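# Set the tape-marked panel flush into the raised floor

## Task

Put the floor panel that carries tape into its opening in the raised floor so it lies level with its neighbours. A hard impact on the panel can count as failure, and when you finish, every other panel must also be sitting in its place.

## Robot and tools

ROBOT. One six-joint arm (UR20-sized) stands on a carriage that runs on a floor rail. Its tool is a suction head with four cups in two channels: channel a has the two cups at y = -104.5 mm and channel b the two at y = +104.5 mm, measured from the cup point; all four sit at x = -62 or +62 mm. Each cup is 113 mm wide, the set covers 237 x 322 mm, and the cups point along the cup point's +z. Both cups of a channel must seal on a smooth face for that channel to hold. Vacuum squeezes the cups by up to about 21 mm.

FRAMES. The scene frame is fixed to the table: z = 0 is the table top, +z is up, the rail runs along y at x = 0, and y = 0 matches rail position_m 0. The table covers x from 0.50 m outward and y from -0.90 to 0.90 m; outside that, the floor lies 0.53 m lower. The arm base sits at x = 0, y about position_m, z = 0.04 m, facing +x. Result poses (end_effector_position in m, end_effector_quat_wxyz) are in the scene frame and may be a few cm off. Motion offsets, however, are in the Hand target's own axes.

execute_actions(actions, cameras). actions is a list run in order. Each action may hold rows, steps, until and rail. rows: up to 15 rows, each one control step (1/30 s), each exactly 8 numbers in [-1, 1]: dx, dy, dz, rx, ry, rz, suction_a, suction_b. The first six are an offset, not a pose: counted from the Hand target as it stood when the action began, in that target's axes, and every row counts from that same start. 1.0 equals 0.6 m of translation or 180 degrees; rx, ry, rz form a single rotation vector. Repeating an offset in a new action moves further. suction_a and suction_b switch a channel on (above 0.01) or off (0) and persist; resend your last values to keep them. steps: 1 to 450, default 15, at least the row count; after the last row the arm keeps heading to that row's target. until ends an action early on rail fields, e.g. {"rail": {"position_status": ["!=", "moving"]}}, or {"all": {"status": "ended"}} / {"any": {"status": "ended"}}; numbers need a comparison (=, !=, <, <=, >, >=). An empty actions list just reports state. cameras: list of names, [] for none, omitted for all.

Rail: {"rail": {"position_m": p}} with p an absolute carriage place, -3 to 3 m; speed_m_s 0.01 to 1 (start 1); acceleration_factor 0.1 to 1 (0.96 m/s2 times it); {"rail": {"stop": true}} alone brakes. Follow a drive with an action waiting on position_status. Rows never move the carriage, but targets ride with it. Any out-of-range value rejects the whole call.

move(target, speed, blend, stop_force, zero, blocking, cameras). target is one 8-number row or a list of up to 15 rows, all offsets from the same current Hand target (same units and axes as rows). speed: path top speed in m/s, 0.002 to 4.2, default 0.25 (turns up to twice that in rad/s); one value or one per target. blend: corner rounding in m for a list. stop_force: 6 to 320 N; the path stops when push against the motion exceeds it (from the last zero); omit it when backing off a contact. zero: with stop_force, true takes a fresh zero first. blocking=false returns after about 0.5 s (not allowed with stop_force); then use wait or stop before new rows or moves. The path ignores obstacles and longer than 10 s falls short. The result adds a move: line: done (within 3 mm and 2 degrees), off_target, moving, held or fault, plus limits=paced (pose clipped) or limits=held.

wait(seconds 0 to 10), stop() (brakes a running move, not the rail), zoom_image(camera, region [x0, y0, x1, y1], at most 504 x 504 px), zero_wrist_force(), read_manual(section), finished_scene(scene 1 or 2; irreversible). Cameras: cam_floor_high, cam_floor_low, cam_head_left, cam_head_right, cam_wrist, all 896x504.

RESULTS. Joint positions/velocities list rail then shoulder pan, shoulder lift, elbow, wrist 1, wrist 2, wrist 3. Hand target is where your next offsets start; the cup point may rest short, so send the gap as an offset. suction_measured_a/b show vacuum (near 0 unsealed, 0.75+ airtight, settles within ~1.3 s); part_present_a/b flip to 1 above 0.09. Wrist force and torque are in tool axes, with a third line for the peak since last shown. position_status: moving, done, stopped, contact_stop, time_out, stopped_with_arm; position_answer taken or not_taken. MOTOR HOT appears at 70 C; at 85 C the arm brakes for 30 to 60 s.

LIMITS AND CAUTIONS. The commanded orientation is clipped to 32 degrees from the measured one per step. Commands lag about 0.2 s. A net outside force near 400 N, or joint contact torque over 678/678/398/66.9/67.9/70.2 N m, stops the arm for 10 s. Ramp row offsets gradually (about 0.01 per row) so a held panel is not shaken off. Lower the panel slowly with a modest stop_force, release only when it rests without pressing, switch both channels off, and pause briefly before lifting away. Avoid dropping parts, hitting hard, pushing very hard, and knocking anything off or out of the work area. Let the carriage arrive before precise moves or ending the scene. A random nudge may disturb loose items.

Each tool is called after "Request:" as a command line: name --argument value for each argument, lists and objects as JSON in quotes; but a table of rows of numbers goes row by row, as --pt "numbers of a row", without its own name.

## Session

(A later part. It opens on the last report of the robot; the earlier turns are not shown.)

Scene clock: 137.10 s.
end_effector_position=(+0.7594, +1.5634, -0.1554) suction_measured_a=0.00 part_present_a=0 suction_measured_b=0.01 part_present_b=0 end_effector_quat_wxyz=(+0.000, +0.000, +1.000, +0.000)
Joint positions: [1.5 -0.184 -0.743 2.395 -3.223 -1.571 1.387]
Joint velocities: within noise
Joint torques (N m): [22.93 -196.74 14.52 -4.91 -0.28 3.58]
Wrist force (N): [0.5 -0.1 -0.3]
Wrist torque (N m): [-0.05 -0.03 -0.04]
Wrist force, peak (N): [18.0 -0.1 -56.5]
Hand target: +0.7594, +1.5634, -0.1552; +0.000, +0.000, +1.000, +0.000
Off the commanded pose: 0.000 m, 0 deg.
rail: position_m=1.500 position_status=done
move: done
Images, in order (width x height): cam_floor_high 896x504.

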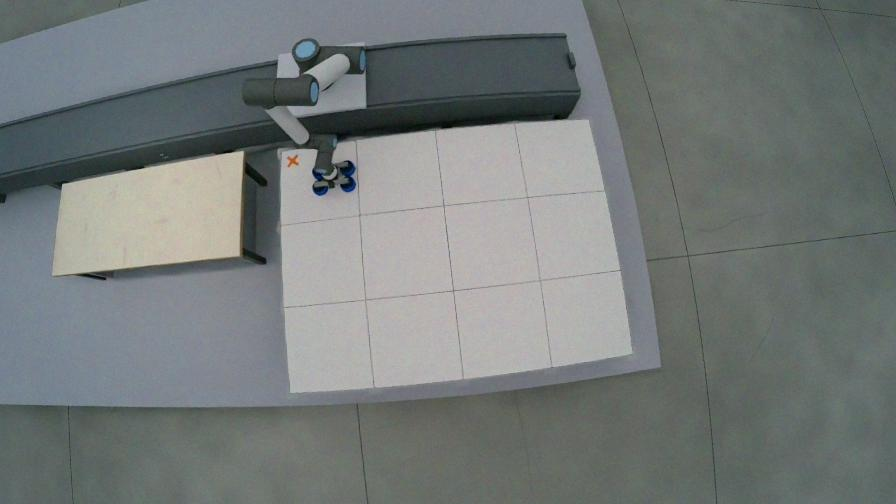

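Request:
move --target '[0,0.75,0,0,0,0,0,0]' --speed 0.4 --cameras '[]'

Request:
move --target '[0,0,0.12,0,0,0,0,0]' --speed 0.015 --stop_force 60 --cameras '[]'

Request:
move --target '[0,0,-0.4,0,0,0,0,0]' --speed 0.25

Request:
zoom_image --camera "cam_floor_high" --region '[260, 130, 380, 240]'

Request:
zoom_image --camera "cam_floor_low" --region '[350, 200, 480, 270]'

Scene clock: 143.67 s.
end_effector_position=(+0.7594, +2.0130, -0.1552) suction_measured_a=0.00 part_present_a=0 suction_measured_b=0.01 part_present_b=0 end_effector_quat_wxyz=(+0.000, +0.000, +1.000, +0.000)
Joint positions: [1.5 0.373 -0.737 2.175 -3.009 -1.571 1.944]
Joint velocities: within noise
Joint torques (N m): [26.32 -172.75 -37.08 -3.75 -1.51 2.63]
Wrist force (N): [0.4 -0.1 -0.1]
Wrist torque (N m): [-0.13 -0.06 -0.02]
Wrist force, peak (N): [0.4 -4.5 -0.2]
Hand target: +0.7594, +2.0134, -0.1552; +0.000, +0.000, +1.000, +0.000
Off the commanded pose: 0.000 m, 0 deg.
rail: position_m=1.500 position_status=done
move: done
No camera images: "cameras" was empty.

Scene clock: 147.13 s.
end_effector_position=(+0.7594, +2.0134, -0.1872) suction_measured_a=0.00 part_present_a=0 suction_measured_b=0.01 part_present_b=0 end_effector_quat_wxyz=(+0.000, +0.000, +1.000, +0.000)
Joint positions: [1.5 0.373 -0.692 2.165 -3.043 -1.571 1.944]
Joint velocities: within noise
Joint torques (N m): [29.16 -181.97 -5.16 -0.13 -1.93 4.04]
Wrist force (N): [15.0 -8.5 -59.2]
Wrist torque (N m): [-1.73 -1.33 -0.04]
Wrist force, peak (N): [18.2 -9.8 -77.4]
Hand target: +0.7594, +2.0134, -0.1872; +0.000, +0.000, +1.000, +0.000 (not the last commanded pose)
Off the commanded pose: 0.040 m, 0 deg.
rail: position_m=1.500 position_status=done
move: contact
No camera images: "cameras" was empty.

Scene clock: 148.83 s.
end_effector_position=(+0.7594, +2.0134, +0.0526) suction_measured_a=0.00 part_present_a=0 suction_measured_b=0.01 part_present_b=0 end_effector_quat_wxyz=(+0.000, +0.000, +1.000, +0.000)
Joint positions: [1.5 0.373 -1.022 2.19 -2.739 -1.571 1.944]
Joint velocities: within noise
Joint torques (N m): [-27.92 -202.7 -63.27 -5.02 -1.4 -5.08]
Wrist force (N): [0.2 -0.7 -0.1]
Wrist torque (N m): [-0.18 -0.06 -0.01]
Wrist force, peak (N): [14.9 -8.7 -58.9]
Hand target: +0.7595, +2.0134, +0.0528; +0.000, +0.000, +1.000, +0.000
Off the commanded pose: 0.000 m, 0 deg.
rail: position_m=1.500 position_status=done
move: done

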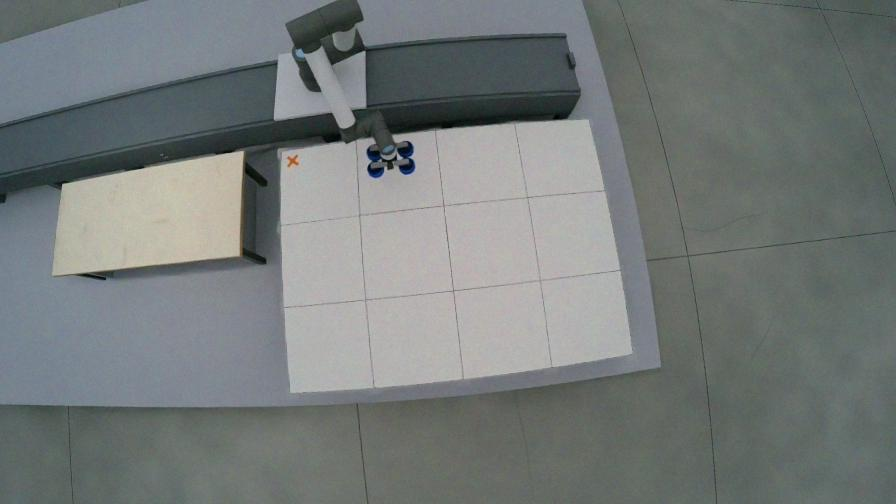

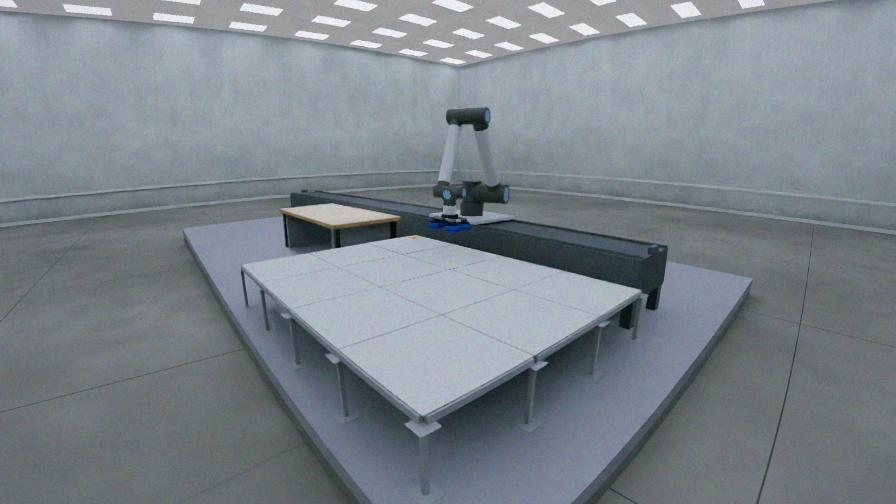

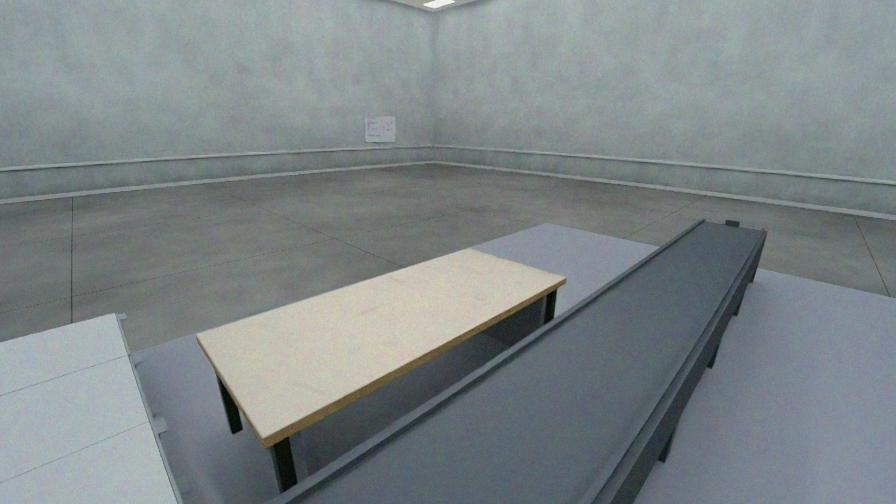

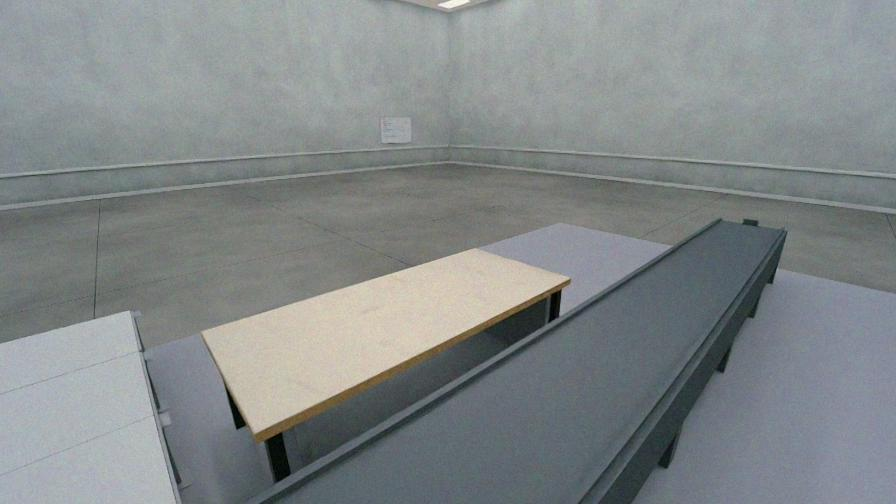

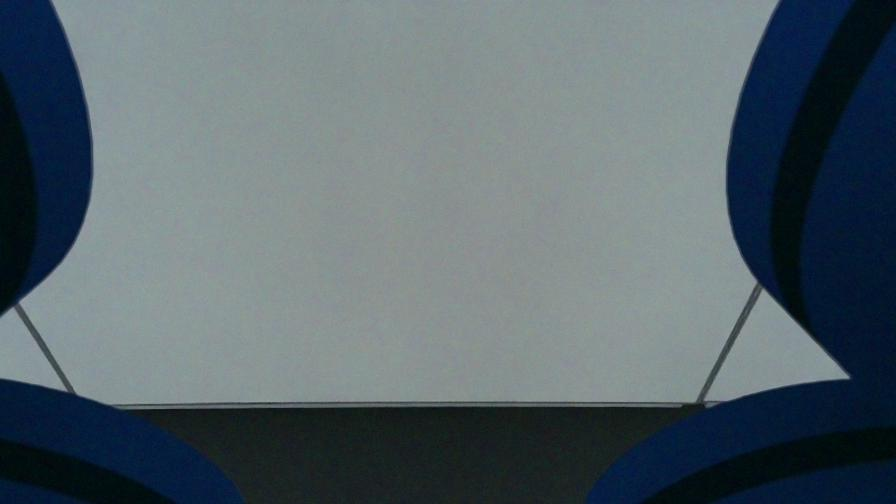

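Scaled by 4.200 from the camera's 896x504 image, which has a finer 1280x720 frame.

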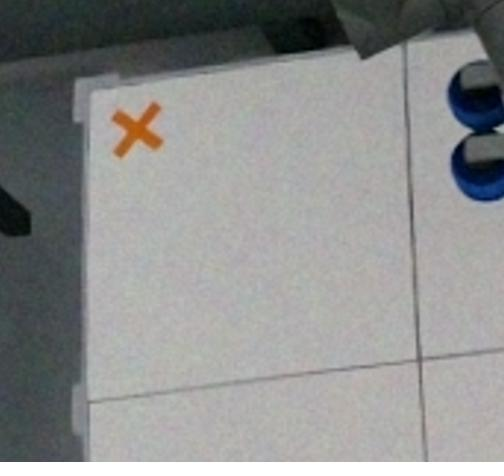

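Scaled by 3.877 from the camera's 896x504 image, which has a finer 1280x720 frame.

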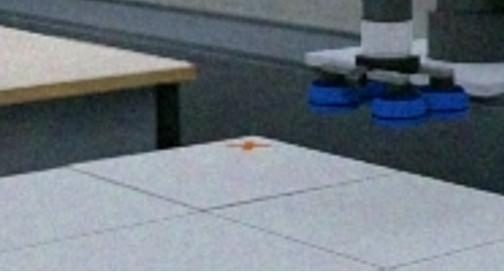

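Request:
execute_actions --actions '[{"rail":{"position_m":2.0},"steps":150,"until":{"rail":{"position_status":["!=","moving"]}}}]' --cameras '[]'

Request:
move --target '[0,-0.75,0.346,0,0,0,0,0]' --speed 0.3 --cameras '[]'

Request:
move --target '[0,0,0.12,0,0,0,0,0]' --speed 0.015 --stop_force 60 --cameras '[]'

Request:
move --target '[0,0,-0.2,0,0,0,0,0]' --speed 0.2 --cameras '[]'

Scene clock: 156.97 s.
end_effector_position=(+0.7595, +2.5134, +0.0528) suction_measured_a=0.00 part_present_a=0 suction_measured_b=0.01 part_present_b=0 end_effector_quat_wxyz=(+0.000, +0.000, +1.000, +0.000)
Joint positions: [2 0.373 -1.022 2.19 -2.739 -1.571 1.944]
Joint velocities: within noise
Joint torques (N m): [20.3 -181.75 -37.49 -5.44 -1.89 -4.98]
Wrist force (N): [-0.1 -0.7 -0.1]
Wrist torque (N m): [-0.18 -0.01 -0.01]
Wrist force, peak (N): [-0.2 -4.1 -0.2]
Hand target: +0.7595, +2.5134, +0.0528; +0.000, +0.000, +1.000, +0.000
Tool commands: tool/suction_a=+0.0 tool/suction_b=+0.0
Off the commanded pose: 0.000 m, 0 deg.
rail: position_m=2.000 position_status=done
No camera images: "cameras" was empty.

Scene clock: 159.37 s.
end_effector_position=(+0.7594, +2.0636, -0.1546) suction_measured_a=0.00 part_present_a=0 suction_measured_b=0.01 part_present_b=0 end_effector_quat_wxyz=(+0.000, +0.000, +1.000, +0.000)
Joint positions: [2 -0.183 -0.744 2.395 -3.222 -1.571 1.388]
Joint velocities: within noise
Joint torques (N m): [-27 -154.8 -20.91 -14.82 3.14 -6.52]
Wrist force (N): [0.3 -0.3 0.0]
Wrist torque (N m): [-0.07 -0.01 -0.04]
Wrist force, peak (N): [0.7 -3.3 1.4]
Hand target: +0.7594, +2.0633, -0.1548; +0.000, +0.000, +1.000, +0.000
Off the commanded pose: 0.000 m, 0 deg.
rail: position_m=2.000 position_status=done
move: done
No camera images: "cameras" was empty.

Scene clock: 162.83 s.
end_effector_position=(+0.7594, +2.0634, -0.1873) suction_measured_a=0.00 part_present_a=0 suction_measured_b=0.01 part_present_b=0 end_effector_quat_wxyz=(+0.000, +0.000, +1.000, +0.000)
Joint positions: [2 -0.184 -0.689 2.383 -3.265 -1.571 1.387]
Joint velocities: within noise
Joint torques (N m): [-23.67 -170.49 3.67 -0.67 3 -6.21]
Wrist force (N): [15.6 0.5 -57.2]
Wrist torque (N m): [-0.09 -1.49 -0.04]
Wrist force, peak (N): [18.5 0.4 -75.2]
Hand target: +0.7594, +2.0634, -0.1873; +0.000, +0.000, +1.000, +0.000 (not the last commanded pose)
Off the commanded pose: 0.040 m, 0 deg.
rail: position_m=2.000 position_status=done
move: contact
No camera images: "cameras" was empty.

Scene clock: 164.17 s.
end_effector_position=(+0.7594, +2.0634, -0.0675) suction_measured_a=0.00 part_present_a=0 suction_measured_b=0.01 part_present_b=0 end_effector_quat_wxyz=(+0.000, +0.000, +1.000, +0.000)
Joint positions: [2 -0.184 -0.895 2.415 -3.091 -1.571 1.387]
Joint velocities: within noise
Joint torques (N m): [-5.8 -198.3 -3.99 -4.31 -1.71 -5.19]
Wrist force (N): [0.5 -0.1 0.0]
Wrist torque (N m): [-0.05 -0.04 -0.04]
Wrist force, peak (N): [15.5 0.4 -57.1]
Hand target: +0.7595, +2.0634, -0.0673; +0.000, +0.000, +1.000, +0.000
Off the commanded pose: 0.000 m, 0 deg.
rail: position_m=2.000 position_status=done
move: done
No camera images: "cameras" was empty.

Request:
move --target '[-0.2,0,0.145,0,0,0,0,0]' --speed 0.2 --cameras '[]'

Request:
move --target '[0,0,0.12,0,0,0,0,0]' --speed 0.015 --stop_force 30 --cameras '[]'

Request:
move --target '[0,0,-0.06,0,0,0,0,0]' --speed 0.2 --cameras '[]'

Request:
move --target '[0.38,0,0,0,0,0,0,0]' --speed 0.2 --cameras '[]'

Request:
move --target '[0,0,0.12,0,0,0,0,0]' --speed 0.015 --stop_force 30 --cameras '[]'

Request:
move --target '[0,0,-0.06,0,0,0,0,0]' --speed 0.2 --cameras '[]'

Request:
execute_actions --actions '[{"rail":{"position_m":1.5},"steps":150,"until":{"rail":{"position_status":["!=","moving"]}}}]' --cameras '[]'

Request:
move --target '[0,-0.1,0.12,0,0,0,0,0]' --speed 0.015 --stop_force 30 --cameras '[]'

Request:
move --target '[0,0,-0.06,0,0,0,0,0]' --speed 0.2 --cameras '[]'

Request:
move --target '[-0.38,0,0,0,0,0,0,0]' --speed 0.2 --cameras '[]'

Request:
move --target '[0,0,0.12,0,0,0,0,0]' --speed 0.015 --stop_force 30 --cameras '[]'

Request:
move --target '[0,0,-0.06,0,0,0,0,0]' --speed 0.2 --cameras '[]'

Scene clock: 185.53 s.
end_effector_position=(+0.8792, +2.0634, -0.1541) suction_measured_a=0.00 part_present_a=0 suction_measured_b=0.01 part_present_b=0 end_effector_quat_wxyz=(+0.000, +0.000, +1.000, +0.000)
Joint positions: [2 -0.158 -0.744 2.226 -3.052 -1.571 1.413]
Joint velocities: within noise
Joint torques (N m): [24.69 -172.89 -33.19 -4.2 -1.76 4.64]
Wrist force (N): [0.5 -0.3 0.0]
Wrist torque (N m): [-0.07 -0.05 -0.03]
Wrist force, peak (N): [2.7 -0.4 -1.7]
Hand target: +0.8794, +2.0634, -0.1543; +0.000, +0.000, +1.000, +0.000
Off the commanded pose: 0.000 m, 0 deg.
rail: position_m=2.000 position_status=done
move: done
No camera images: "cameras" was empty.

Scene clock: 188.27 s.
end_effector_position=(+0.8794, +2.0634, -0.1759) suction_measured_a=0.00 part_present_a=0 suction_measured_b=0.01 part_present_b=0 end_effector_quat_wxyz=(+0.000, +0.000, +1.000, +0.000)
Joint positions: [2 -0.158 -0.712 2.219 -3.077 -1.571 1.413]
Joint velocities: within noise
Joint torques (N m): [28.24 -203.13 -9.31 -3.52 -1.58 3.3]
Wrist force (N): [10.5 -0.1 -27.6]
Wrist torque (N m): [-0.09 -0.70 -0.03]
Wrist force, peak (N): [10.3 -0.2 -32.8]
Hand target: +0.8795, +2.0634, -0.1759; +0.000, +0.000, +1.000, +0.000 (not the last commanded pose)
Off the commanded pose: 0.050 m, 0 deg.
rail: position_m=2.000 position_status=done
move: contact
No camera images: "cameras" was empty.

Scene clock: 189.23 s.
end_effector_position=(+0.8795, +2.0634, -0.1402) suction_measured_a=0.00 part_present_a=0 suction_measured_b=0.01 part_present_b=0 end_effector_quat_wxyz=(+0.000, +0.000, +1.000, +0.000)
Joint positions: [2 -0.158 -0.764 2.229 -3.036 -1.571 1.413]
Joint velocities: within noise
Joint torques (N m): [22.02 -217.25 -3.85 -5.02 -0.9 2.24]
Wrist force (N): [0.4 -0.1 -0.4]
Wrist torque (N m): [-0.05 -0.03 -0.03]
Wrist force, peak (N): [10.6 -0.2 -27.8]
Hand target: +0.8795, +2.0634, -0.1399; +0.000, +0.000, +1.000, +0.000
Off the commanded pose: 0.000 m, 0 deg.
rail: position_m=2.000 position_status=done
move: done
No camera images: "cameras" was empty.

Scene clock: 191.10 s.
end_effector_position=(+0.6516, +2.0634, -0.1399) suction_measured_a=0.00 part_present_a=0 suction_measured_b=0.01 part_present_b=0 end_effector_quat_wxyz=(+0.000, +0.000, +1.000, +0.000)
Joint positions: [2 -0.215 -0.738 2.55 -3.383 -1.571 1.356]
Joint velocities: within noise
Joint torques (N m): [-27.52 -135.97 25.32 -15.19 3.4 -5.8]
Wrist force (N): [0.6 -0.4 -0.3]
Wrist torque (N m): [-0.07 -0.03 -0.04]
Wrist force, peak (N): [3.3 -0.3 -0.3]
Hand target: +0.6515, +2.0634, -0.1399; +0.000, +0.000, +1.000, +0.000
Off the commanded pose: 0.000 m, 0 deg.
rail: position_m=2.000 position_status=done
move: done
No camera images: "cameras" was empty.

Scene clock: 194.80 s.
end_effector_position=(+0.6514, +2.0634, -0.1761) suction_measured_a=0.00 part_present_a=0 suction_measured_b=0.01 part_present_b=0 end_effector_quat_wxyz=(+0.000, +0.000, +1.000, +0.000)
Joint positions: [2 -0.215 -0.666 2.535 -3.44 -1.571 1.356]
Joint velocities: within noise
Joint torques (N m): [-15.99 -185.05 18.95 -3.71 2.22 -6.27]
Wrist force (N): [8.9 0.3 -27.2]
Wrist torque (N m): [-0.02 -0.63 -0.04]
Wrist force, peak (N): [9.3 0.2 -32.3]
Hand target: +0.6515, +2.0634, -0.1761; +0.000, +0.000, +1.000, +0.000 (not the last commanded pose)
Off the commanded pose: 0.036 m, 0 deg.
rail: position_m=2.000 position_status=done
move: contact
No camera images: "cameras" was empty.

Scene clock: 195.80 s.
end_effector_position=(+0.6514, +2.0634, -0.1403) suction_measured_a=0.00 part_present_a=0 suction_measured_b=0.01 part_present_b=0 end_effector_quat_wxyz=(+0.000, +0.000, +1.000, +0.000)
Joint positions: [2 -0.215 -0.737 2.55 -3.384 -1.571 1.356]
Joint velocities: within noise
Joint torques (N m): [-13.68 -182.91 30.44 -5.82 0.58 -6.14]
Wrist force (N): [0.8 -0.4 -0.2]
Wrist torque (N m): [-0.07 -0.05 -0.04]
Wrist force, peak (N): [9.1 0.4 -27.0]
Hand target: +0.6515, +2.0634, -0.1401; +0.000, +0.000, +1.000, +0.000
Off the commanded pose: 0.000 m, 0 deg.
rail: position_m=2.000 position_status=done
move: done
No camera images: "cameras" was empty.

Scene clock: 197.57 s.
end_effector_position=(+0.6514, +1.5633, -0.1401) suction_measured_a=0.00 part_present_a=0 suction_measured_b=0.01 part_present_b=0 end_effector_quat_wxyz=(+0.000, +0.000, +1.000, +0.000)
Joint positions: [1.5 -0.215 -0.737 2.55 -3.384 -1.571 1.356]
Joint velocities: within noise
Joint torques (N m): [11.45 -190.92 10.57 -5.3 -1.92 -5.29]
Wrist force (N): [0.7 -0.1 0.1]
Wrist torque (N m): [-0.03 -0.05 -0.04]
Wrist force, peak (N): [0.8 -3.3 -0.2]
Hand target: +0.6515, +1.5634, -0.1401; +0.000, +0.000, +1.000, +0.000
Tool commands: tool/suction_a=+0.0 tool/suction_b=+0.0
Off the commanded pose: 0.000 m, 0 deg.
rail: position_m=1.500 position_status=done
No camera images: "cameras" was empty.

Scene clock: 202.00 s.
end_effector_position=(+0.6514, +1.5342, -0.1751) suction_measured_a=0.00 part_present_a=0 suction_measured_b=0.01 part_present_b=0 end_effector_quat_wxyz=(+0.000, +0.000, +1.000, +0.000)
Joint positions: [1.5 -0.261 -0.666 2.539 -3.443 -1.571 1.31]
Joint velocities: within noise
Joint torques (N m): [22.8 -186.69 14.07 -4.04 -1.23 2.88]
Wrist force (N): [14.2 5.2 -27.0]
Wrist torque (N m): [0.91 -0.98 0.19]
Wrist force, peak (N): [13.8 15.3 -30.4]
Hand target: +0.6514, +1.5342, -0.1751; +0.000, +0.000, +1.000, +0.000 (not the last commanded pose)
Off the commanded pose: 0.048 m, 0 deg.
rail: position_m=1.500 position_status=done
move: contact
No camera images: "cameras" was empty.

Scene clock: 203.00 s.
end_effector_position=(+0.6514, +1.5342, -0.1393) suction_measured_a=0.00 part_present_a=0 suction_measured_b=0.01 part_present_b=0 end_effector_quat_wxyz=(+0.000, +0.000, +1.000, +0.000)
Joint positions: [1.5 -0.261 -0.738 2.553 -3.386 -1.571 1.31]
Joint velocities: within noise
Joint torques (N m): [25.7 -184.6 24.73 -3.21 2.18 2.81]
Wrist force (N): [0.7 -0.4 -0.1]
Wrist torque (N m): [-0.06 -0.05 -0.03]
Wrist force, peak (N): [14.2 4.9 -26.8]
Hand target: +0.6514, +1.5342, -0.1391; +0.000, +0.000, +1.000, +0.000
Off the commanded pose: 0.000 m, 0 deg.
rail: position_m=1.500 position_status=done
move: done
No camera images: "cameras" was empty.

Scene clock: 204.80 s.
end_effector_position=(+0.8791, +1.5342, -0.1391) suction_measured_a=0.00 part_present_a=0 suction_measured_b=0.01 part_present_b=0 end_effector_quat_wxyz=(+0.000, +0.000, +1.000, +0.000)
Joint positions: [1.5 -0.192 -0.766 2.232 -3.037 -1.571 1.379]
Joint velocities: within noise
Joint torques (N m): [30.5 -164.65 -36.36 -4.97 -3.32 4.08]
Wrist force (N): [0.4 -0.2 -0.1]
Wrist torque (N m): [-0.06 -0.04 -0.03]
Wrist force, peak (N): [3.5 -0.3 0.5]
Hand target: +0.8794, +1.5342, -0.1391; +0.000, +0.000, +1.000, +0.000
Off the commanded pose: 0.000 m, 0 deg.
rail: position_m=1.500 position_status=done
move: done
No camera images: "cameras" was empty.

Scene clock: 208.40 s.
end_effector_position=(+0.8794, +1.5342, -0.1737) suction_measured_a=0.00 part_present_a=0 suction_measured_b=0.01 part_present_b=0 end_effector_quat_wxyz=(+0.000, +0.000, +1.000, +0.000)
Joint positions: [1.5 -0.192 -0.716 2.222 -3.077 -1.571 1.379]
Joint velocities: within noise
Joint torques (N m): [24.18 -208.29 -9.92 -3.24 -2.88 3.66]
Wrist force (N): [11.5 4.1 -27.4]
Wrist torque (N m): [0.77 -0.90 0.09]
Wrist force, peak (N): [12.1 4.5 -32.4]
Hand target: +0.8794, +1.5342, -0.1737; +0.000, +0.000, +1.000, +0.000 (not the last commanded pose)
Off the commanded pose: 0.037 m, 0 deg.
rail: position_m=1.500 position_status=done
move: contact
No camera images: "cameras" was empty.

Scene clock: 209.37 s.
end_effector_position=(+0.8794, +1.5342, -0.1379) suction_measured_a=0.00 part_present_a=0 suction_measured_b=0.01 part_present_b=0 end_effector_quat_wxyz=(+0.000, +0.000, +1.000, +0.000)
Joint positions: [1.5 -0.192 -0.768 2.232 -3.035 -1.571 1.379]
Joint velocities: within noise
Joint torques (N m): [19.16 -225.29 -3.22 -5.11 -2.36 2.33]
Wrist force (N): [0.6 -0.1 -0.4]
Wrist torque (N m): [-0.04 -0.06 -0.03]
Wrist force, peak (N): [11.4 4.3 -27.4]
Hand target: +0.8794, +1.5342, -0.1377; +0.000, +0.000, +1.000, +0.000
Off the commanded pose: 0.000 m, 0 deg.
rail: position_m=1.500 position_status=done
move: done
No camera images: "cameras" was empty.

Request:
move --target '[0.194,-0.149,0,0,0,0,0,0]' --speed 0.2 --cameras '[]'

Request:
move --target '[0,0,0.12,0,0,0,0,0]' --speed 0.02 --stop_force 20 --cameras '[]'

Request:
move --target '[0,0,0.006,0,0,0,1,1]' --speed 0.02 --cameras '[]'

Request:
wait --seconds 0.5 --cameras '[]'

Request:
move --target '[0,0,-0.06,0,0,0,1,1]' --speed 0.06 --cameras '["cam_floor_high","cam_floor_low"]'

Request:
zoom_image --camera "cam_floor_low" --region '[350, 200, 480, 270]'

Scene clock: 225.23 s.
end_effector_position=(+0.7632, +1.4450, -0.1377) suction_measured_a=0.00 part_present_a=0 suction_measured_b=0.01 part_present_b=0 end_effector_quat_wxyz=(+0.000, +0.000, +1.000, +0.000)
Joint positions: [1.5 -0.338 -0.773 2.396 -3.194 -1.571 1.233]
Joint velocities: within noise
Joint torques (N m): [-25.33 -154.08 7.47 -14.18 3.2 -5.91]
Wrist force (N): [0.5 -0.5 0.3]
Wrist torque (N m): [-0.09 -0.06 -0.03]
Wrist force, peak (N): [2.5 -1.8 -0.1]
Hand target: +0.7630, +1.4448, -0.1377; +0.000, +0.000, +1.000, +0.000
Off the commanded pose: 0.000 m, 0 deg.
rail: position_m=1.500 position_status=done
move: done
No camera images: "cameras" was empty.

Scene clock: 228.33 s.
end_effector_position=(+0.7630, +1.4448, -0.1733) suction_measured_a=0.00 part_present_a=0 suction_measured_b=0.01 part_present_b=0 end_effector_quat_wxyz=(+0.000, +0.000, +1.000, +0.000)
Joint positions: [1.5 -0.338 -0.713 2.384 -3.242 -1.571 1.233]
Joint velocities: within noise
Joint torques (N m): [-24.13 -196.56 1.91 -3.77 2.85 -7.18]
Wrist force (N): [8.0 3.8 -16.8]
Wrist torque (N m): [0.83 -0.84 0.14]
Wrist force, peak (N): [9.2 4.3 -24.4]
Hand target: +0.7630, +1.4448, -0.1733; +0.000, +0.000, +1.000, +0.000 (not the last commanded pose)
Off the commanded pose: 0.036 m, 0 deg.
rail: position_m=1.500 position_status=done
move: contact
No camera images: "cameras" was empty.

Scene clock: 229.03 s.
end_effector_position=(+0.7630, +1.4448, -0.1767) suction_measured_a=0.91 part_present_a=1 suction_measured_b=0.91 part_present_b=1 end_effector_quat_wxyz=(+0.000, +0.000, +1.000, +0.000)
Joint positions: [1.5 -0.338 -0.707 2.383 -3.247 -1.571 1.233]
Joint velocities: within noise
Joint torques (N m): [9.01 -285.8 -28.7 -46.25 -4.19 -2.37]
Wrist force (N): [0.2 -0.1 44.4]
Wrist torque (N m): [-1.74 0.01 -0.09]
Wrist force, peak (N): [5.2 -3.6 124.3]
Hand target: +0.7630, +1.4448, -0.1769; +0.000, +0.000, +1.000, +0.000
Off the commanded pose: 0.000 m, 0 deg.
rail: position_m=1.500 position_status=done
move: done
No camera images: "cameras" was empty.

Scene clock: 229.53 s.
end_effector_position=(+0.7630, +1.4448, -0.1769) suction_measured_a=0.91 part_present_a=1 suction_measured_b=0.94 part_present_b=1 end_effector_quat_wxyz=(+0.000, +0.000, +1.000, +0.000)
Joint positions: [1.5 -0.338 -0.707 2.383 -3.247 -1.571 1.233]
Joint velocities: within noise
Joint torques (N m): [26.74 -278.09 -26.36 -45.58 -4.22 0.38]
Wrist force (N): [0.1 -0.8 44.0]
Wrist torque (N m): [-1.72 0.02 -0.04]
Wrist force, peak (N): [0.1 -0.5 44.1]
Hand target: +0.7630, +1.4448, -0.1769; +0.000, +0.000, +1.000, +0.000
Tool commands: tool/suction_a=+1.0 tool/suction_b=+1.0
Off the commanded pose: 0.000 m, 0 deg.
rail: position_m=1.500 position_status=done
wait: 0.50 s
No camera images: "cameras" was empty.

Scene clock: 230.63 s.
end_effector_position=(+0.7630, +1.4448, -0.1411) suction_measured_a=0.91 part_present_a=1 suction_measured_b=0.94 part_present_b=1 end_effector_quat_wxyz=(+0.000, +0.000, +1.000, +0.000)
Joint positions: [1.5 -0.338 -0.767 2.395 -3.199 -1.571 1.233]
Joint velocities: within noise
Joint torques (N m): [27.36 -322.58 -9 -22.94 -3.32 2.63]
Wrist force (N): [0.3 -0.5 43.7]
Wrist torque (N m): [-1.71 0.03 -0.04]
Wrist force, peak (N): [3.3 -0.2 54.2]
Hand target: +0.7630, +1.4448, -0.1409; +0.000, +0.000, +1.000, +0.000
Off the commanded pose: 0.000 m, 0 deg.
rail: position_m=1.500 position_status=done
move: done
Images, in order (width x height): cam_floor_high 896x504, cam_floor_low 896x504.

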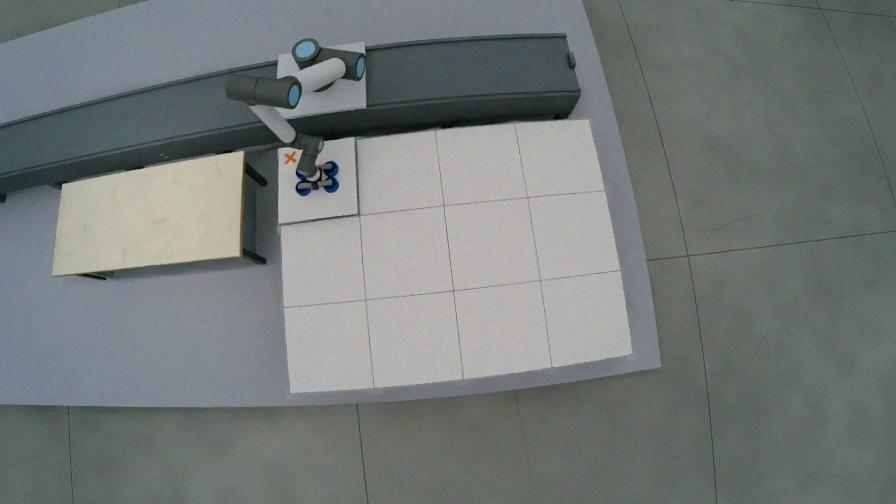

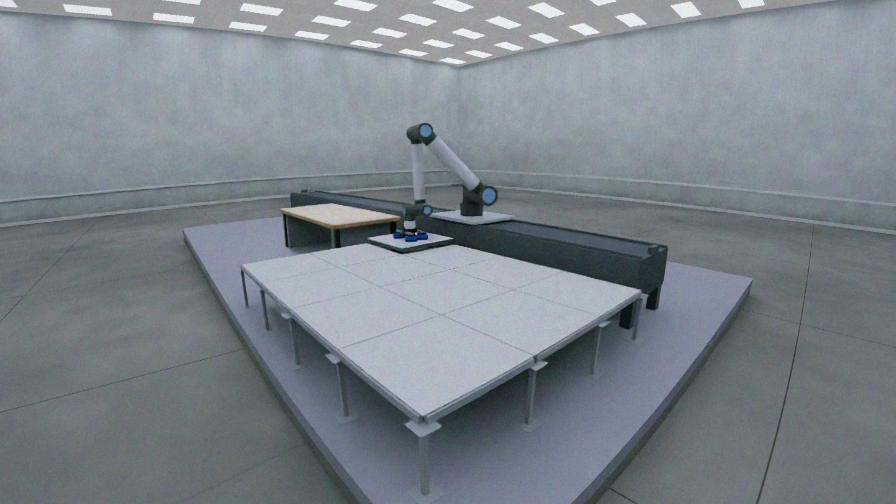

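Scaled by 3.877 from the camera's 896x504 image, which has a finer 1280x720 frame.

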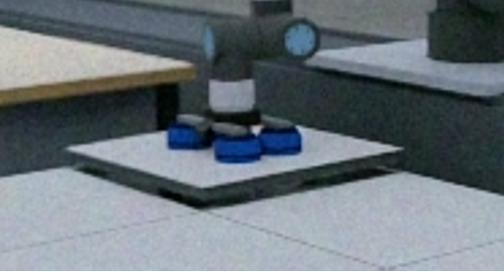

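Request:
move --target '[0.0034,0,0,0,0,0,1,1]' --speed 0.02 --cameras '[]'

Request:
move --target '[0,0,0.13,0,0,0,1,1]' --speed 0.015 --stop_force 15 --cameras '["cam_floor_low"]'

Request:
zoom_image --camera "cam_floor_low" --region '[350, 200, 480, 270]'

Scene clock: 235.50 s.
end_effector_position=(+0.7611, +1.4448, -0.1408) suction_measured_a=0.91 part_present_a=1 suction_measured_b=0.94 part_present_b=1 end_effector_quat_wxyz=(+0.000, +0.000, +1.000, +0.000)
Joint positions: [1.5 -0.339 -0.768 2.398 -3.201 -1.571 1.232]
Joint velocities: within noise
Joint torques (N m): [-28.93 -268.66 -4.13 -45.88 -4.48 -6.39]
Wrist force (N): [0.3 -0.6 44.0]
Wrist torque (N m): [-1.72 0.04 -0.03]
Wrist force, peak (N): [1.3 0.1 44.3]
Hand target: +0.7610, +1.4448, -0.1409; +0.000, +0.000, +1.000, +0.000
Off the commanded pose: 0.000 m, 0 deg.
rail: position_m=1.500 position_status=done
move: done
No camera images: "cameras" was empty.

Scene clock: 240.17 s.
end_effector_position=(+0.7610, +1.4448, -0.1910) suction_measured_a=0.91 part_present_a=1 suction_measured_b=0.94 part_present_b=1 end_effector_quat_wxyz=(+0.000, +0.000, +1.000, +0.000)
Joint positions: [1.5 -0.339 -0.683 2.38 -3.269 -1.571 1.232]
Joint velocities: within noise
Joint torques (N m): [-19.8 -320.67 9.55 -19.18 3.18 2.15]
Wrist force (N): [-2.9 -1.4 36.4]
Wrist torque (N m): [0.53 -2.06 -0.57]
Wrist force, peak (N): [0.0 -0.7 44.3]
Hand target: +0.7610, +1.4448, -0.1910; +0.000, +0.000, +1.000, +0.000 (not the last commanded pose)
Off the commanded pose: 0.028 m, 0 deg.
rail: position_m=1.500 position_status=done
move: contact
Images, in order (width x height): cam_floor_low 896x504.

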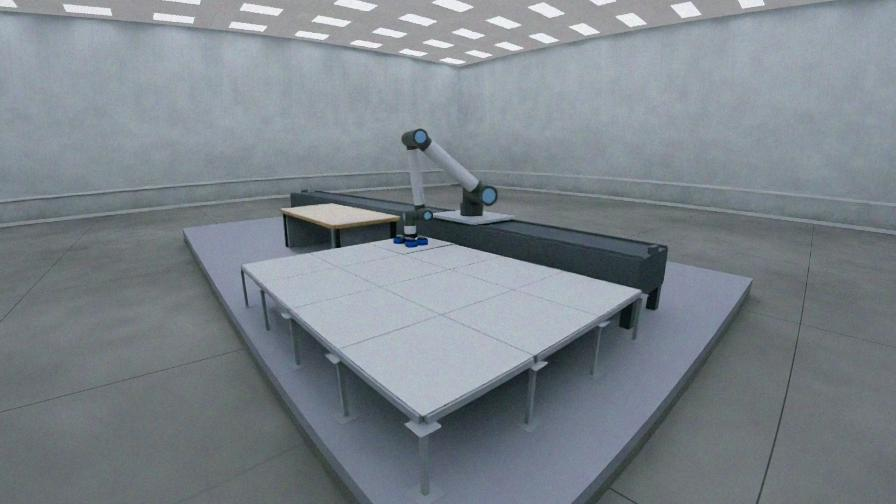

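Scaled by 3.877 from the camera's 896x504 image, which has a finer 1280x720 frame.

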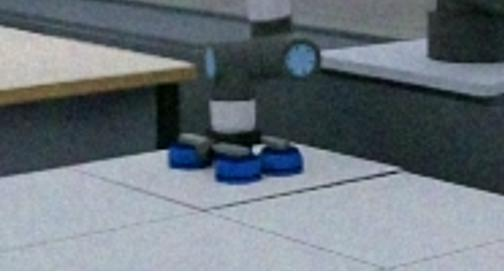

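Request:
move --target '[0,0,0.02,0,0,0,1,1]' --speed 0.008 --stop_force 40 --cameras '[]'

Request:
execute_actions --actions '[{"rows":[[0,0,0,0,0,0,0,0]],"steps":40}]' --cameras '[]'

Request:
move --target '[0,0,-0.085,0,0,0,0,0]' --speed 0.08 --cameras '["cam_floor_low"]'

Request:
zoom_image --camera "cam_floor_low" --region '[350, 200, 480, 270]'

Scene clock: 246.97 s.
end_effector_position=(+0.7611, +1.4447, -0.1935) suction_measured_a=0.91 part_present_a=1 suction_measured_b=0.94 part_present_b=1 end_effector_quat_wxyz=(+0.000, +0.000, +1.000, +0.000)
Joint positions: [1.5 -0.339 -0.678 2.379 -3.272 -1.571 1.232]
Joint velocities: within noise
Joint torques (N m): [-16.71 -289.65 17.44 -10.94 2.6 3.27]
Wrist force (N): [-1.1 -1.7 9.9]
Wrist torque (N m): [4.20 -10.09 0.63]
Wrist force, peak (N): [-2.6 -1.2 36.9]
Hand target: +0.7611, +1.4447, -0.1935; +0.000, +0.000, +1.000, +0.000 (not the last commanded pose)
Off the commanded pose: 0.010 m, 0 deg.
rail: position_m=1.500 position_status=done
move: contact
No camera images: "cameras" was empty.

Scene clock: 248.50 s.
end_effector_position=(+0.7611, +1.4447, -0.1935) suction_measured_a=0.00 part_present_a=0 suction_measured_b=0.01 part_present_b=0 end_effector_quat_wxyz=(+0.000, +0.000, +1.000, +0.000)
Joint positions: [1.5 -0.339 -0.678 2.379 -3.272 -1.571 1.232]
Joint velocities: within noise
Joint torques (N m): [-16.49 -33.37 -91.63 1.77 3.14 2.55]
Wrist force (N): [100.9 23.1 -225.1]
Wrist torque (N m): [-0.25 -4.09 1.10]
Wrist force, peak (N): [100.9 23.1 -225.1]
Hand target: +0.7611, +1.4447, -0.1935; +0.000, +0.000, +1.000, +0.000
Off the commanded pose: 0.000 m, 0 deg.
rail: position_m=1.500 position_status=done
No camera images: "cameras" was empty.

Scene clock: 249.70 s.
end_effector_position=(+0.7611, +1.4447, -0.1427) suction_measured_a=0.00 part_present_a=0 suction_measured_b=0.01 part_present_b=0 end_effector_quat_wxyz=(+0.000, +0.000, +1.000, +0.000)
Joint positions: [1.5 -0.339 -0.764 2.398 -3.205 -1.571 1.232]
Joint velocities: within noise
Joint torques (N m): [2.75 -206.87 8.34 -4.46 2.17 1.45]
Wrist force (N): [0.4 -0.4 0.0]
Wrist torque (N m): [-0.08 -0.03 -0.03]
Wrist force, peak (N): [100.8 23.1 -224.7]
Hand target: +0.7611, +1.4447, -0.1425; +0.000, +0.000, +1.000, +0.000
Off the commanded pose: 0.000 m, 0 deg.
rail: position_m=1.500 position_status=done
move: done
Images, in order (width x height): cam_floor_low 896x504.

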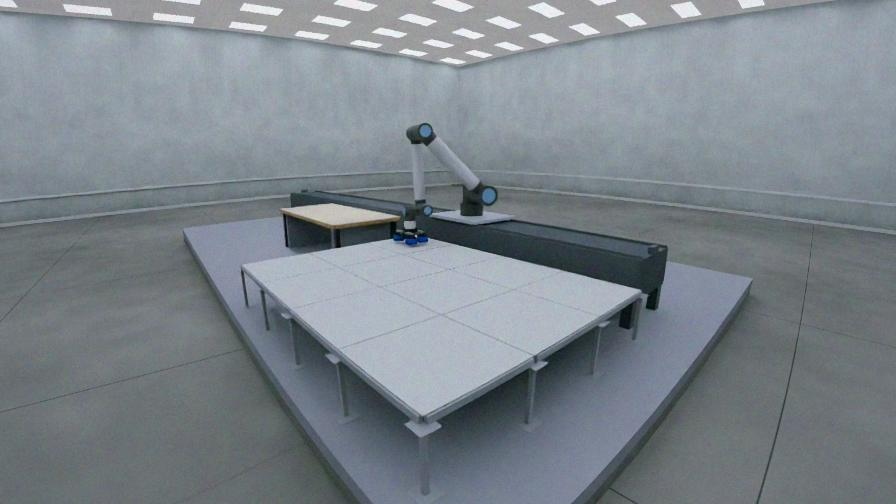

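Scaled by 3.877 from the camera's 896x504 image, which has a finer 1280x720 frame.

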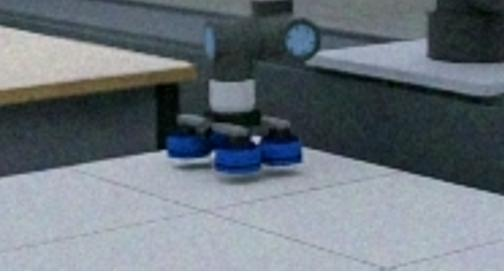

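Request:
move --target '[-0.197,0.198,-0.005,0,0,0,0,0]' --speed 0.2 --cameras '[]'

Request:
move --target '[0,0,0.12,0,0,0,0,0]' --speed 0.015 --stop_force 30 --cameras '[]'

Request:
move --target '[0,0,-0.06,0,0,0,0,0]' --speed 0.2 --cameras '[]'

Request:
move --target '[0.38,0,0,0,0,0,0,0]' --speed 0.2 --cameras '[]'

Request:
move --target '[0,0,0.12,0,0,0,0,0]' --speed 0.015 --stop_force 30 --cameras '[]'

Request:
move --target '[0,0,-0.06,0,0,0,0,0]' --speed 0.2 --cameras '[]'

Request:
move --target '[-0.18,-0.4,0,0,0,0,0,0]' --speed 0.2 --cameras '[]'

Request:
move --target '[0,0,0.12,0,0,0,0,0]' --speed 0.015 --stop_force 60 --cameras '[]'

Request:
move --target '[0,0,-0.06,0,0,0,0,0]' --speed 0.2 --cameras '[]'

Scene clock: 260.20 s.
end_effector_position=(+0.8791, +1.5634, -0.1395) suction_measured_a=0.00 part_present_a=0 suction_measured_b=0.01 part_present_b=0 end_effector_quat_wxyz=(+0.000, +0.000, +1.000, +0.000)
Joint positions: [1.5 -0.158 -0.765 2.23 -3.036 -1.571 1.413]
Joint velocities: within noise
Joint torques (N m): [24.11 -171.22 -30.04 -4.63 -1.69 5.28]
Wrist force (N): [0.1 -0.5 -0.1]
Wrist torque (N m): [-0.10 0.01 -0.04]
Wrist force, peak (N): [2.7 -2.3 0.2]
Hand target: +0.8793, +1.5635, -0.1395; +0.000, +0.000, +1.000, +0.000
Off the commanded pose: 0.000 m, 0 deg.
rail: position_m=1.500 position_status=done
move: done
No camera images: "cameras" was empty.

Scene clock: 263.93 s.
end_effector_position=(+0.8793, +1.5635, -0.1759) suction_measured_a=0.00 part_present_a=0 suction_measured_b=0.01 part_present_b=0 end_effector_quat_wxyz=(+0.000, +0.000, +1.000, +0.000)
Joint positions: [1.5 -0.158 -0.712 2.219 -3.078 -1.571 1.413]
Joint velocities: within noise
Joint torques (N m): [26.43 -207.72 -6 -3.67 -1.89 3.16]
Wrist force (N): [10.2 -1.1 -27.4]
Wrist torque (N m): [-0.29 -0.66 -0.05]
Wrist force, peak (N): [10.0 -1.0 -32.4]
Hand target: +0.8793, +1.5635, -0.1759; +0.000, +0.000, +1.000, +0.000 (not the last commanded pose)
Off the commanded pose: 0.036 m, 0 deg.
rail: position_m=1.500 position_status=done
move: contact
No camera images: "cameras" was empty.

Scene clock: 264.90 s.
end_effector_position=(+0.8793, +1.5636, -0.1401) suction_measured_a=0.00 part_present_a=0 suction_measured_b=0.01 part_present_b=0 end_effector_quat_wxyz=(+0.000, +0.000, +1.000, +0.000)
Joint positions: [1.5 -0.158 -0.764 2.23 -3.037 -1.571 1.413]
Joint velocities: within noise
Joint torques (N m): [22.42 -220.09 -6.3 -4.95 -0.39 3.83]
Wrist force (N): [0.6 -0.2 -0.4]
Wrist torque (N m): [-0.06 -0.05 -0.03]
Wrist force, peak (N): [10.3 -1.2 -27.2]
Hand target: +0.8793, +1.5635, -0.1399; +0.000, +0.000, +1.000, +0.000
Off the commanded pose: 0.000 m, 0 deg.
rail: position_m=1.500 position_status=done
move: done
No camera images: "cameras" was empty.

Scene clock: 266.77 s.
end_effector_position=(+0.6515, +1.5636, -0.1400) suction_measured_a=0.00 part_present_a=0 suction_measured_b=0.01 part_present_b=0 end_effector_quat_wxyz=(+0.000, +0.000, +1.000, +0.000)
Joint positions: [1.5 -0.215 -0.737 2.55 -3.384 -1.571 1.356]
Joint velocities: within noise
Joint torques (N m): [-30.87 -137.11 18.94 -16.34 2.72 -6.43]
Wrist force (N): [0.9 -0.5 0.0]
Wrist torque (N m): [-0.08 -0.06 -0.04]
Wrist force, peak (N): [3.5 -0.3 -0.1]
Hand target: +0.6513, +1.5635, -0.1400; +0.000, +0.000, +1.000, +0.000
Off the commanded pose: 0.000 m, 0 deg.
rail: position_m=1.500 position_status=done
move: done
No camera images: "cameras" was empty.

Scene clock: 270.43 s.
end_effector_position=(+0.6513, +1.5635, -0.1761) suction_measured_a=0.00 part_present_a=0 suction_measured_b=0.01 part_present_b=0 end_effector_quat_wxyz=(+0.000, +0.000, +1.000, +0.000)
Joint positions: [1.5 -0.215 -0.665 2.535 -3.441 -1.571 1.356]
Joint velocities: within noise
Joint torques (N m): [-21.53 -182.33 22.25 -2.57 3.3 -6.07]
Wrist force (N): [8.8 -0.6 -26.9]
Wrist torque (N m): [-0.20 -0.62 -0.05]
Wrist force, peak (N): [7.9 -0.9 -32.3]
Hand target: +0.6513, +1.5635, -0.1761; +0.000, +0.000, +1.000, +0.000 (not the last commanded pose)
Off the commanded pose: 0.036 m, 0 deg.
rail: position_m=1.500 position_status=done
move: contact
No camera images: "cameras" was empty.

Scene clock: 271.43 s.
end_effector_position=(+0.6513, +1.5635, -0.1403) suction_measured_a=0.00 part_present_a=0 suction_measured_b=0.01 part_present_b=0 end_effector_quat_wxyz=(+0.000, +0.000, +1.000, +0.000)
Joint positions: [1.5 -0.215 -0.736 2.55 -3.385 -1.571 1.356]
Joint velocities: within noise
Joint torques (N m): [-3.76 -195.9 24.15 -6.12 -0.86 -4.72]
Wrist force (N): [0.6 -0.3 -0.4]
Wrist torque (N m): [-0.05 -0.03 -0.04]
Wrist force, peak (N): [8.4 -0.7 -26.9]
Hand target: +0.6513, +1.5635, -0.1401; +0.000, +0.000, +1.000, +0.000
Off the commanded pose: 0.000 m, 0 deg.
rail: position_m=1.500 position_status=done
move: done
No camera images: "cameras" was empty.

Scene clock: 273.37 s.
end_effector_position=(+0.7592, +1.3239, -0.1398) suction_measured_a=0.00 part_present_a=0 suction_measured_b=0.01 part_present_b=0 end_effector_quat_wxyz=(+0.000, +0.000, +1.000, +0.000)
Joint positions: [1.5 -0.489 -0.77 2.376 -3.177 -1.571 1.082]
Joint velocities: within noise
Joint torques (N m): [-27.09 -155.72 -25.12 -5.7 3.66 -6.3]
Wrist force (N): [0.4 -0.7 0.0]
Wrist torque (N m): [-0.14 -0.03 -0.02]
Wrist force, peak (N): [1.7 2.3 0.1]
Hand target: +0.7593, +1.3236, -0.1400; +0.000, +0.000, +1.000, +0.000
Off the commanded pose: 0.000 m, 0 deg.
rail: position_m=1.500 position_status=done
move: done
No camera images: "cameras" was empty.

Scene clock: 277.83 s.
end_effector_position=(+0.7593, +1.3235, -0.1873) suction_measured_a=0.00 part_present_a=0 suction_measured_b=0.01 part_present_b=0 end_effector_quat_wxyz=(+0.000, +0.000, +1.000, +0.000)
Joint positions: [1.5 -0.489 -0.692 2.359 -3.238 -1.571 1.082]
Joint velocities: within noise
Joint torques (N m): [-22.83 -176.59 3.1 -0.66 3.04 -7.07]
Wrist force (N): [14.7 3.1 -55.7]
Wrist torque (N m): [0.06 -1.40 -0.04]
Wrist force, peak (N): [17.5 4.8 -73.6]
Hand target: +0.7593, +1.3235, -0.1872; +0.000, +0.000, +1.000, +0.000 (not the last commanded pose)
Off the commanded pose: 0.025 m, 0 deg.
rail: position_m=1.500 position_status=done
move: contact
No camera images: "cameras" was empty.

Scene clock: 278.80 s.
end_effector_position=(+0.7593, +1.3235, -0.1515) suction_measured_a=0.00 part_present_a=0 suction_measured_b=0.01 part_present_b=0 end_effector_quat_wxyz=(+0.000, +0.000, +1.000, +0.000)
Joint positions: [1.5 -0.489 -0.751 2.372 -3.192 -1.571 1.082]
Joint velocities: within noise
Joint torques (N m): [-15.31 -204.36 7.54 -3.12 2.75 -4.27]
Wrist force (N): [0.5 -0.6 -0.1]
Wrist torque (N m): [-0.13 -0.04 -0.02]
Wrist force, peak (N): [14.8 3.6 -56.1]
Hand target: +0.7593, +1.3235, -0.1512; +0.000, +0.000, +1.000, +0.000
Off the commanded pose: 0.000 m, 0 deg.
rail: position_m=1.500 position_status=done
move: done
No camera images: "cameras" was empty.

Both panel 1 probes match panel 2 exactly (−.1759, −.1761), and the −y edge is also level (−.1873). The panel is seated.

Request:
move --target '[0,0,-0.4,0,0,0,0,0]' --cameras '[]'

Request:
finished_scene --scene 2

Scene clock: 283.50 s.
end_effector_position=(+0.7592, +1.3237, +0.0886) suction_measured_a=0.00 part_present_a=0 suction_measured_b=0.01 part_present_b=0 end_effector_quat_wxyz=(+0.000, +0.000, +1.000, +0.000)
Joint positions: [1.5 -0.489 -1.152 2.383 -2.802 -1.571 1.082]
Joint velocities: within noise
Joint torques (N m): [-24.34 -165.87 -55.85 -5.63 -0.93 -6.39]
Wrist force (N): [0.4 -0.5 0.5]
Wrist torque (N m): [-0.12 -0.01 -0.02]
Wrist force, peak (N): [0.7 -0.6 3.3]
Hand target: +0.7592, +1.3236, +0.0888; +0.000, +0.000, +1.000, +0.000
Off the commanded pose: 0.000 m, 0 deg.
rail: position_m=1.500 position_status=done
move: done
No camera images: "cameras" was empty.

The scene is finished: the task was done.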